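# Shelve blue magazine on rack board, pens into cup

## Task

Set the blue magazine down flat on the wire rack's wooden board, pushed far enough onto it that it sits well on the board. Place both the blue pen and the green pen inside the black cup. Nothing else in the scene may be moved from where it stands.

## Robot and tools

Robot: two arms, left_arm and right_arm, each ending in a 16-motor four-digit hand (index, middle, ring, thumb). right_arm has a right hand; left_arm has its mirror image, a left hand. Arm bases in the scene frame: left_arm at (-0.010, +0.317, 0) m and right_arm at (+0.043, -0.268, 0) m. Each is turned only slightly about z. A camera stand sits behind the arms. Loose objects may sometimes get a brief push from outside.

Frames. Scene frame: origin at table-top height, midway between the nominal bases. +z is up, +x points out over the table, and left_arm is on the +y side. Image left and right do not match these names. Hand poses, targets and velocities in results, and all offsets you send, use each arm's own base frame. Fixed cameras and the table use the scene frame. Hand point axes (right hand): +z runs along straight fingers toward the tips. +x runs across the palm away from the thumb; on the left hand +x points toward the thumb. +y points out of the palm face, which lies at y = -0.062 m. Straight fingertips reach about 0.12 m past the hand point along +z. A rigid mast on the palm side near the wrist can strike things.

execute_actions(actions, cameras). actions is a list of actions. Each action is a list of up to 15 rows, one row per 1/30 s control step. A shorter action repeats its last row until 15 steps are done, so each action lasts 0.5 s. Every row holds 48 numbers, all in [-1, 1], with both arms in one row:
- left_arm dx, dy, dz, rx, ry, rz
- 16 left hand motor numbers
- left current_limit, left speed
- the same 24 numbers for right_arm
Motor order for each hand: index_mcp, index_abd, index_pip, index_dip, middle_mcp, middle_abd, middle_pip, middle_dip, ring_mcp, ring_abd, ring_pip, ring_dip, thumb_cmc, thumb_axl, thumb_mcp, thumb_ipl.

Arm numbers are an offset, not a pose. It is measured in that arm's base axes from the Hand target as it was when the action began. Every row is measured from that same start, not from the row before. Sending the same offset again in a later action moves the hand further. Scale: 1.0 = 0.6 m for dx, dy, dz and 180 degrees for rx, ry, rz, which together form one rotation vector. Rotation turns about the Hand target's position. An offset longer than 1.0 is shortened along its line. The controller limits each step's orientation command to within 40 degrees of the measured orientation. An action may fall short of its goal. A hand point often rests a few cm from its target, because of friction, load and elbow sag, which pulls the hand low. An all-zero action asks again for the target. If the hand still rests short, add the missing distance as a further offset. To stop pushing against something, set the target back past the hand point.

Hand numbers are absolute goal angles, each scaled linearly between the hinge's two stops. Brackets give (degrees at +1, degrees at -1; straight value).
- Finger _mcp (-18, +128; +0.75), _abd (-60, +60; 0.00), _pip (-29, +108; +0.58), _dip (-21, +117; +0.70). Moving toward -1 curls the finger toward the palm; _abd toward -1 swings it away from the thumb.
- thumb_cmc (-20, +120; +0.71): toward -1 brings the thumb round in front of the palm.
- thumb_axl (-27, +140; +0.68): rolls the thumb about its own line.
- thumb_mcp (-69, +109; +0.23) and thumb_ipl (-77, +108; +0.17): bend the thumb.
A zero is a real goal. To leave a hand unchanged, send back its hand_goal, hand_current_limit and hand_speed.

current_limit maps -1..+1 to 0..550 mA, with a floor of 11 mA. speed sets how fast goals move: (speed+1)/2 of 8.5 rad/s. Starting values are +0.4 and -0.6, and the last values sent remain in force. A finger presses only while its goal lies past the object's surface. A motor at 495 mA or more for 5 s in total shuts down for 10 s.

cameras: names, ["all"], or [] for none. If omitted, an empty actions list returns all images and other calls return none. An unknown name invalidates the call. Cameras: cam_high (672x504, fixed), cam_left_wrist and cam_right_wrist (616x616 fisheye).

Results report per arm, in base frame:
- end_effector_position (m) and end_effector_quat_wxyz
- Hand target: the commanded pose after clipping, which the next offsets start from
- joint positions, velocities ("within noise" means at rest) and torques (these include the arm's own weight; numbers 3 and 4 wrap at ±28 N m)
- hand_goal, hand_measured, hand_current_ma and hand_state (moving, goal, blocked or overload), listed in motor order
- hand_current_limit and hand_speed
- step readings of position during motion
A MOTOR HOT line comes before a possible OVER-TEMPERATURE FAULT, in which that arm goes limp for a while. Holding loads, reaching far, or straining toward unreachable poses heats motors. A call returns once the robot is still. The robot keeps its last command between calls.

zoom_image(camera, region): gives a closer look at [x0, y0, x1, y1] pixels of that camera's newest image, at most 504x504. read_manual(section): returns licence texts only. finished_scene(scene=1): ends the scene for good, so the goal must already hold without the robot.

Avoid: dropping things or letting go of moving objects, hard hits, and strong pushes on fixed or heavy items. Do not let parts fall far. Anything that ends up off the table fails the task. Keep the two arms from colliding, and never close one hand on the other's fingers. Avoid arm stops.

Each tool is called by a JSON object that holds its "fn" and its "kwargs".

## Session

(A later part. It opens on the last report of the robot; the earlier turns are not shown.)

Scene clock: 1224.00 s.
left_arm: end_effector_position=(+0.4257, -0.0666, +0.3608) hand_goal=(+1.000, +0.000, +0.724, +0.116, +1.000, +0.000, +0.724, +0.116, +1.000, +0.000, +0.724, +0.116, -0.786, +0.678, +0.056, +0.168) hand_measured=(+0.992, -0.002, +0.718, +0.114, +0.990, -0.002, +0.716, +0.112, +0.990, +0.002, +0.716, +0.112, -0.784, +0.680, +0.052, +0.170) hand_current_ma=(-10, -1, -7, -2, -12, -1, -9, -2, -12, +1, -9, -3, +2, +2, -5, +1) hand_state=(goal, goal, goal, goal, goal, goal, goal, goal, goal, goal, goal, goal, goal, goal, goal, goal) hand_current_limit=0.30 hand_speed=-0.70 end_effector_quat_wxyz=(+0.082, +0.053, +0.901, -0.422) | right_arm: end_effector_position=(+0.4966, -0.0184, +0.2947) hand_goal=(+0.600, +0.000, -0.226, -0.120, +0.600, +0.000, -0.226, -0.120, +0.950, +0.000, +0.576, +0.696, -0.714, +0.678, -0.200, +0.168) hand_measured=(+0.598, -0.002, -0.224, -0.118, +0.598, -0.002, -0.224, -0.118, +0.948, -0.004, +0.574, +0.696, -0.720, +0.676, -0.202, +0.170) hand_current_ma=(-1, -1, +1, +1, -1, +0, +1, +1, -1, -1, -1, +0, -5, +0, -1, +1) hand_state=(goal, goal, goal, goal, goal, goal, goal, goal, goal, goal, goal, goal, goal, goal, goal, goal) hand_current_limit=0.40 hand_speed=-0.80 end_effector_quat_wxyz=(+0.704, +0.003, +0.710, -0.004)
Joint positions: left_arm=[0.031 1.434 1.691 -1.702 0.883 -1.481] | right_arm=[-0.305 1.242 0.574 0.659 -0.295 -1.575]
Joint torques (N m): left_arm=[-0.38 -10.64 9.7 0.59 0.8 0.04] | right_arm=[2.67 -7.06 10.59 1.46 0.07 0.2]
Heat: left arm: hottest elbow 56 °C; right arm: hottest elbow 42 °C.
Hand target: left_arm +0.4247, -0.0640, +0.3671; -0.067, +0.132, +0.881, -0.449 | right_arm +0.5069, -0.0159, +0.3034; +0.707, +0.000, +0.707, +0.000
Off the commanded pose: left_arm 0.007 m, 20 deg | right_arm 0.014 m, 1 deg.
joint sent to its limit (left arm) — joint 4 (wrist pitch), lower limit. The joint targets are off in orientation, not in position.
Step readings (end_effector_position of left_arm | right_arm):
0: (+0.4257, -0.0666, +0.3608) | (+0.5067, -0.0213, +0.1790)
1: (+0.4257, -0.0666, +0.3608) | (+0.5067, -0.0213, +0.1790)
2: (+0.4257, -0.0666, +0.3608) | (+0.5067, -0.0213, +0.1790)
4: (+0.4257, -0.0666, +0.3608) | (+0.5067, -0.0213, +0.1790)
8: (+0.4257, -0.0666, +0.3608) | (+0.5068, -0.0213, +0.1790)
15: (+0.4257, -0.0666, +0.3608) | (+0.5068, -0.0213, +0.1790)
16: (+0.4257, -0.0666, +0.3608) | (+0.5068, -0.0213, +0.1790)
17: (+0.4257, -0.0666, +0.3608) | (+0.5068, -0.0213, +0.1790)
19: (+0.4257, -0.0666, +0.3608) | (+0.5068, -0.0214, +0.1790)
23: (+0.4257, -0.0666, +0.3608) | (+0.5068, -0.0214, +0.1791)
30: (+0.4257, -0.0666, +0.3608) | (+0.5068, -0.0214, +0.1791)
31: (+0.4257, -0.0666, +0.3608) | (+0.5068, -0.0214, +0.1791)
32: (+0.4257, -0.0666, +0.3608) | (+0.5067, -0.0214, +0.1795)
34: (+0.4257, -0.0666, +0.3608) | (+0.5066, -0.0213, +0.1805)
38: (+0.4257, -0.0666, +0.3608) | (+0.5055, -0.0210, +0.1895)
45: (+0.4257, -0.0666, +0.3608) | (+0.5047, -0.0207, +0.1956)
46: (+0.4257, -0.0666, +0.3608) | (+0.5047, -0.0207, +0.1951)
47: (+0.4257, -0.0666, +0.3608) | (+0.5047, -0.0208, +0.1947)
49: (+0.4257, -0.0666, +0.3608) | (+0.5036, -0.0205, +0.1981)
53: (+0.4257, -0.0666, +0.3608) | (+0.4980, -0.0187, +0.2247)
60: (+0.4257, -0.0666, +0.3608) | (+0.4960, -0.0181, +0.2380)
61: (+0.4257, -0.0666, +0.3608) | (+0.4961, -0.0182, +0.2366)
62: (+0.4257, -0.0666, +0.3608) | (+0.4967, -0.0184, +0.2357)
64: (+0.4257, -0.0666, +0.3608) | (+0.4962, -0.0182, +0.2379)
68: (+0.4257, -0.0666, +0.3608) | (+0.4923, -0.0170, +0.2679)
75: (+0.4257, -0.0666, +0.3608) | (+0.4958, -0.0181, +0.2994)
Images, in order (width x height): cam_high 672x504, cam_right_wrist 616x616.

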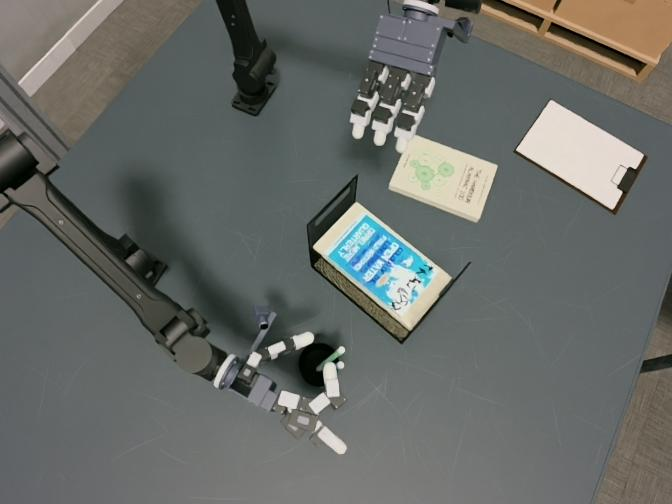

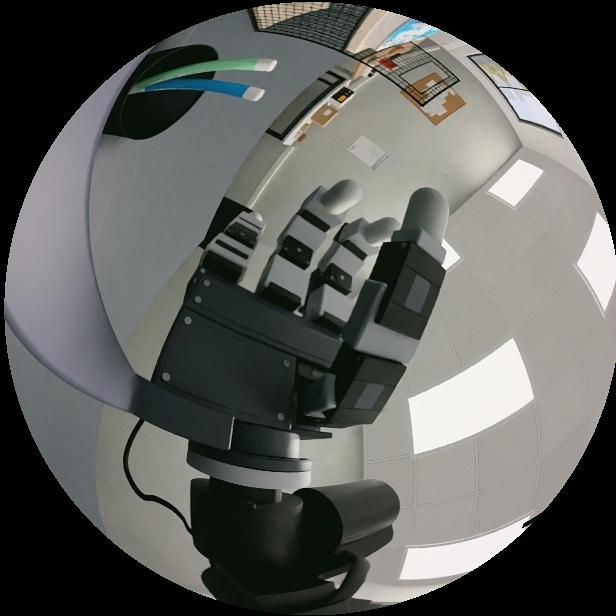

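{"fn": "execute_actions", "kwargs": {"actions": [[[0,0,0,0,0,0,1.0,0,0.723,0.116,1.0,0,0.723,0.116,1.0,0,0.723,0.116,-0.786,0.677,0.056,0.168,0.3,-0.7,-0.1,0,0.03,0,0,0,0.6,0,-0.226,-0.12,0.6,0,-0.226,-0.12,0.95,0,0.576,0.696,-0.714,0.677,-0.2,0.168,0.4,-0.8]],[[0,0,0,0,0,0,1.0,0,0.723,0.116,1.0,0,0.723,0.116,1.0,0,0.723,0.116,-0.786,0.677,0.056,0.168,0.3,-0.7,-0.12,0,0,0,0,0,0.6,0,-0.226,-0.12,0.6,0,-0.226,-0.12,0.95,0,0.576,0.696,-0.714,0.677,-0.2,0.168,0.4,-0.8]]], "cameras": ["cam_high"]}}

{"fn": "zoom_image", "kwargs": {"camera": "cam_high", "region": [370, 90, 530, 240]}}

{"fn": "zoom_image", "kwargs": {"camera": "cam_high", "region": [300, 170, 480, 350]}}

{"fn": "zoom_image", "kwargs": {"camera": "cam_high", "region": [250, 310, 390, 420]}}

Scene clock: 1234.93 s.
left_arm: end_effector_position=(+0.4257, -0.0666, +0.3608) hand_goal=(+1.000, +0.000, +0.724, +0.116, +1.000, +0.000, +0.724, +0.116, +1.000, +0.000, +0.724, +0.116, -0.786, +0.678, +0.056, +0.168) hand_measured=(+0.992, -0.002, +0.718, +0.114, +0.990, -0.002, +0.716, +0.112, +0.990, +0.002, +0.716, +0.112, -0.784, +0.680, +0.052, +0.170) hand_current_ma=(-10, -1, -7, -2, -12, -1, -9, -2, -12, +1, -9, -3, +2, +2, -5, +1) hand_state=(goal, goal, goal, goal, goal, goal, goal, goal, goal, goal, goal, goal, goal, goal, goal, goal) hand_current_limit=0.30 hand_speed=-0.70 end_effector_quat_wxyz=(+0.082, +0.053, +0.901, -0.422) | right_arm: end_effector_position=(+0.3766, -0.0117, +0.3252) hand_goal=(+0.600, +0.000, -0.226, -0.120, +0.600, +0.000, -0.226, -0.120, +0.950, +0.000, +0.576, +0.696, -0.714, +0.678, -0.200, +0.168) hand_measured=(+0.600, -0.002, -0.224, -0.118, +0.600, -0.002, -0.224, -0.118, +0.948, -0.004, +0.574, +0.696, -0.720, +0.676, -0.202, +0.170) hand_current_ma=(+0, -1, +1, +1, +0, +0, +1, +1, -1, -1, -1, +0, -5, +0, -1, +1) hand_state=(goal, goal, goal, goal, goal, goal, goal, goal, goal, goal, goal, goal, goal, goal, goal, goal) hand_current_limit=0.40 hand_speed=-0.80 end_effector_quat_wxyz=(+0.711, -0.007, +0.703, +0.000)
Joint positions: left_arm=[0.031 1.434 1.691 -1.702 0.883 -1.481] | right_arm=[-0.448 0.774 0.389 0.398 -0.457 -1.575]
Joint torques (N m): left_arm=[-0.5 -10.64 9.68 0.54 0.8 0.05] | right_arm=[0.79 -3.66 8.77 1.36 -0.17 0.2]
Heat: left arm: hottest elbow 55 °C; right arm: hottest elbow 43 °C.
Hand target: left_arm +0.4247, -0.0640, +0.3671; -0.067, +0.132, +0.881, -0.449 | right_arm +0.3749, -0.0158, +0.3214; +0.707, +0.000, +0.707, +0.000
Off the commanded pose: left_arm 0.007 m, 20 deg | right_arm 0.006 m, 1 deg.
joint sent to its limit (left arm) — joint 4 (wrist pitch), lower limit. The joint targets are off in orientation, not in position.
Step readings (end_effector_position of left_arm | right_arm):
0: (+0.4257, -0.0666, +0.3608) | (+0.4966, -0.0184, +0.2947)
1: (+0.4257, -0.0666, +0.3608) | (+0.4966, -0.0183, +0.2947)
2: (+0.4257, -0.0666, +0.3608) | (+0.4955, -0.0173, +0.2949)
4: (+0.4257, -0.0666, +0.3608) | (+0.4876, -0.0134, +0.2973)
8: (+0.4257, -0.0666, +0.3608) | (+0.4604, -0.0070, +0.3167)
15: (+0.4257, -0.0666, +0.3608) | (+0.4476, -0.0098, +0.3341)
16: (+0.4257, -0.0666, +0.3608) | (+0.4471, -0.0098, +0.3321)
17: (+0.4257, -0.0666, +0.3608) | (+0.4438, -0.0093, +0.3292)
19: (+0.4257, -0.0666, +0.3608) | (+0.4295, -0.0080, +0.3215)
23: (+0.4257, -0.0666, +0.3608) | (+0.3943, -0.0064, +0.3158)
30: (+0.4257, -0.0666, +0.3608) | (+0.3769, -0.0102, +0.3281)
Images, in order (width x height): cam_high 672x504.

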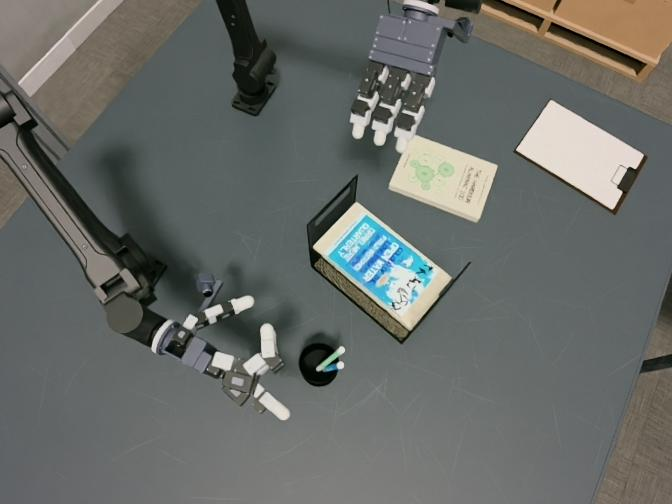

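Scaled by 3.150 from the camera's 672x504 image, which has a finer 960x720 frame.

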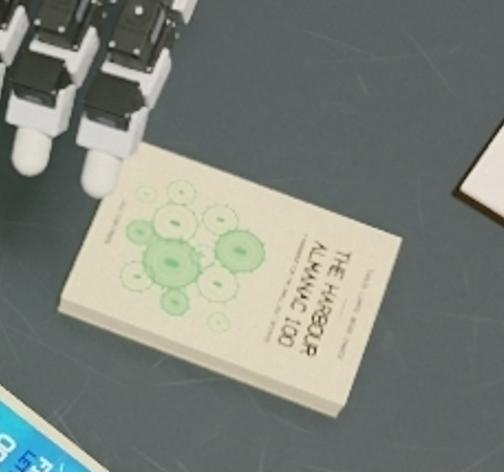

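Scaled by 2.800 from the camera's 672x504 image, which has a finer 960x720 frame.

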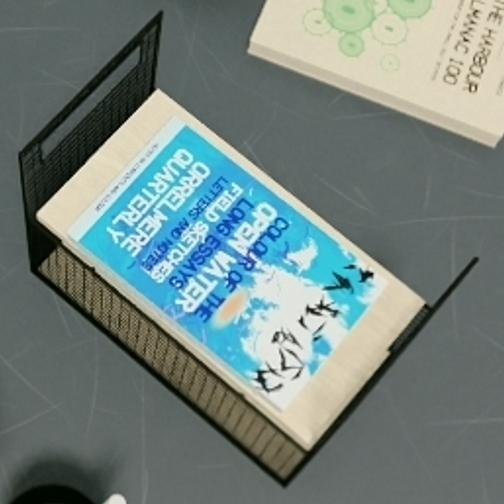

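Scaled by 3.600 from the camera's 672x504 image, which has a finer 960x720 frame.

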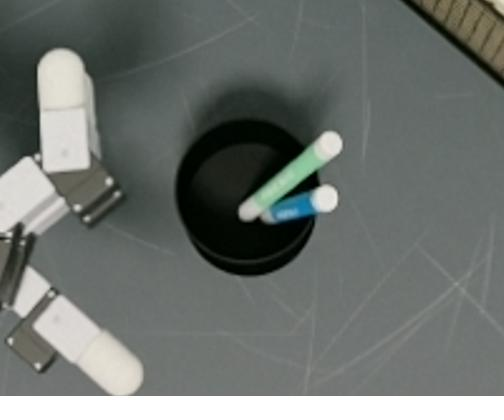

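{"fn": "finished_scene", "kwargs": {}}

The scene is finished: the task was done.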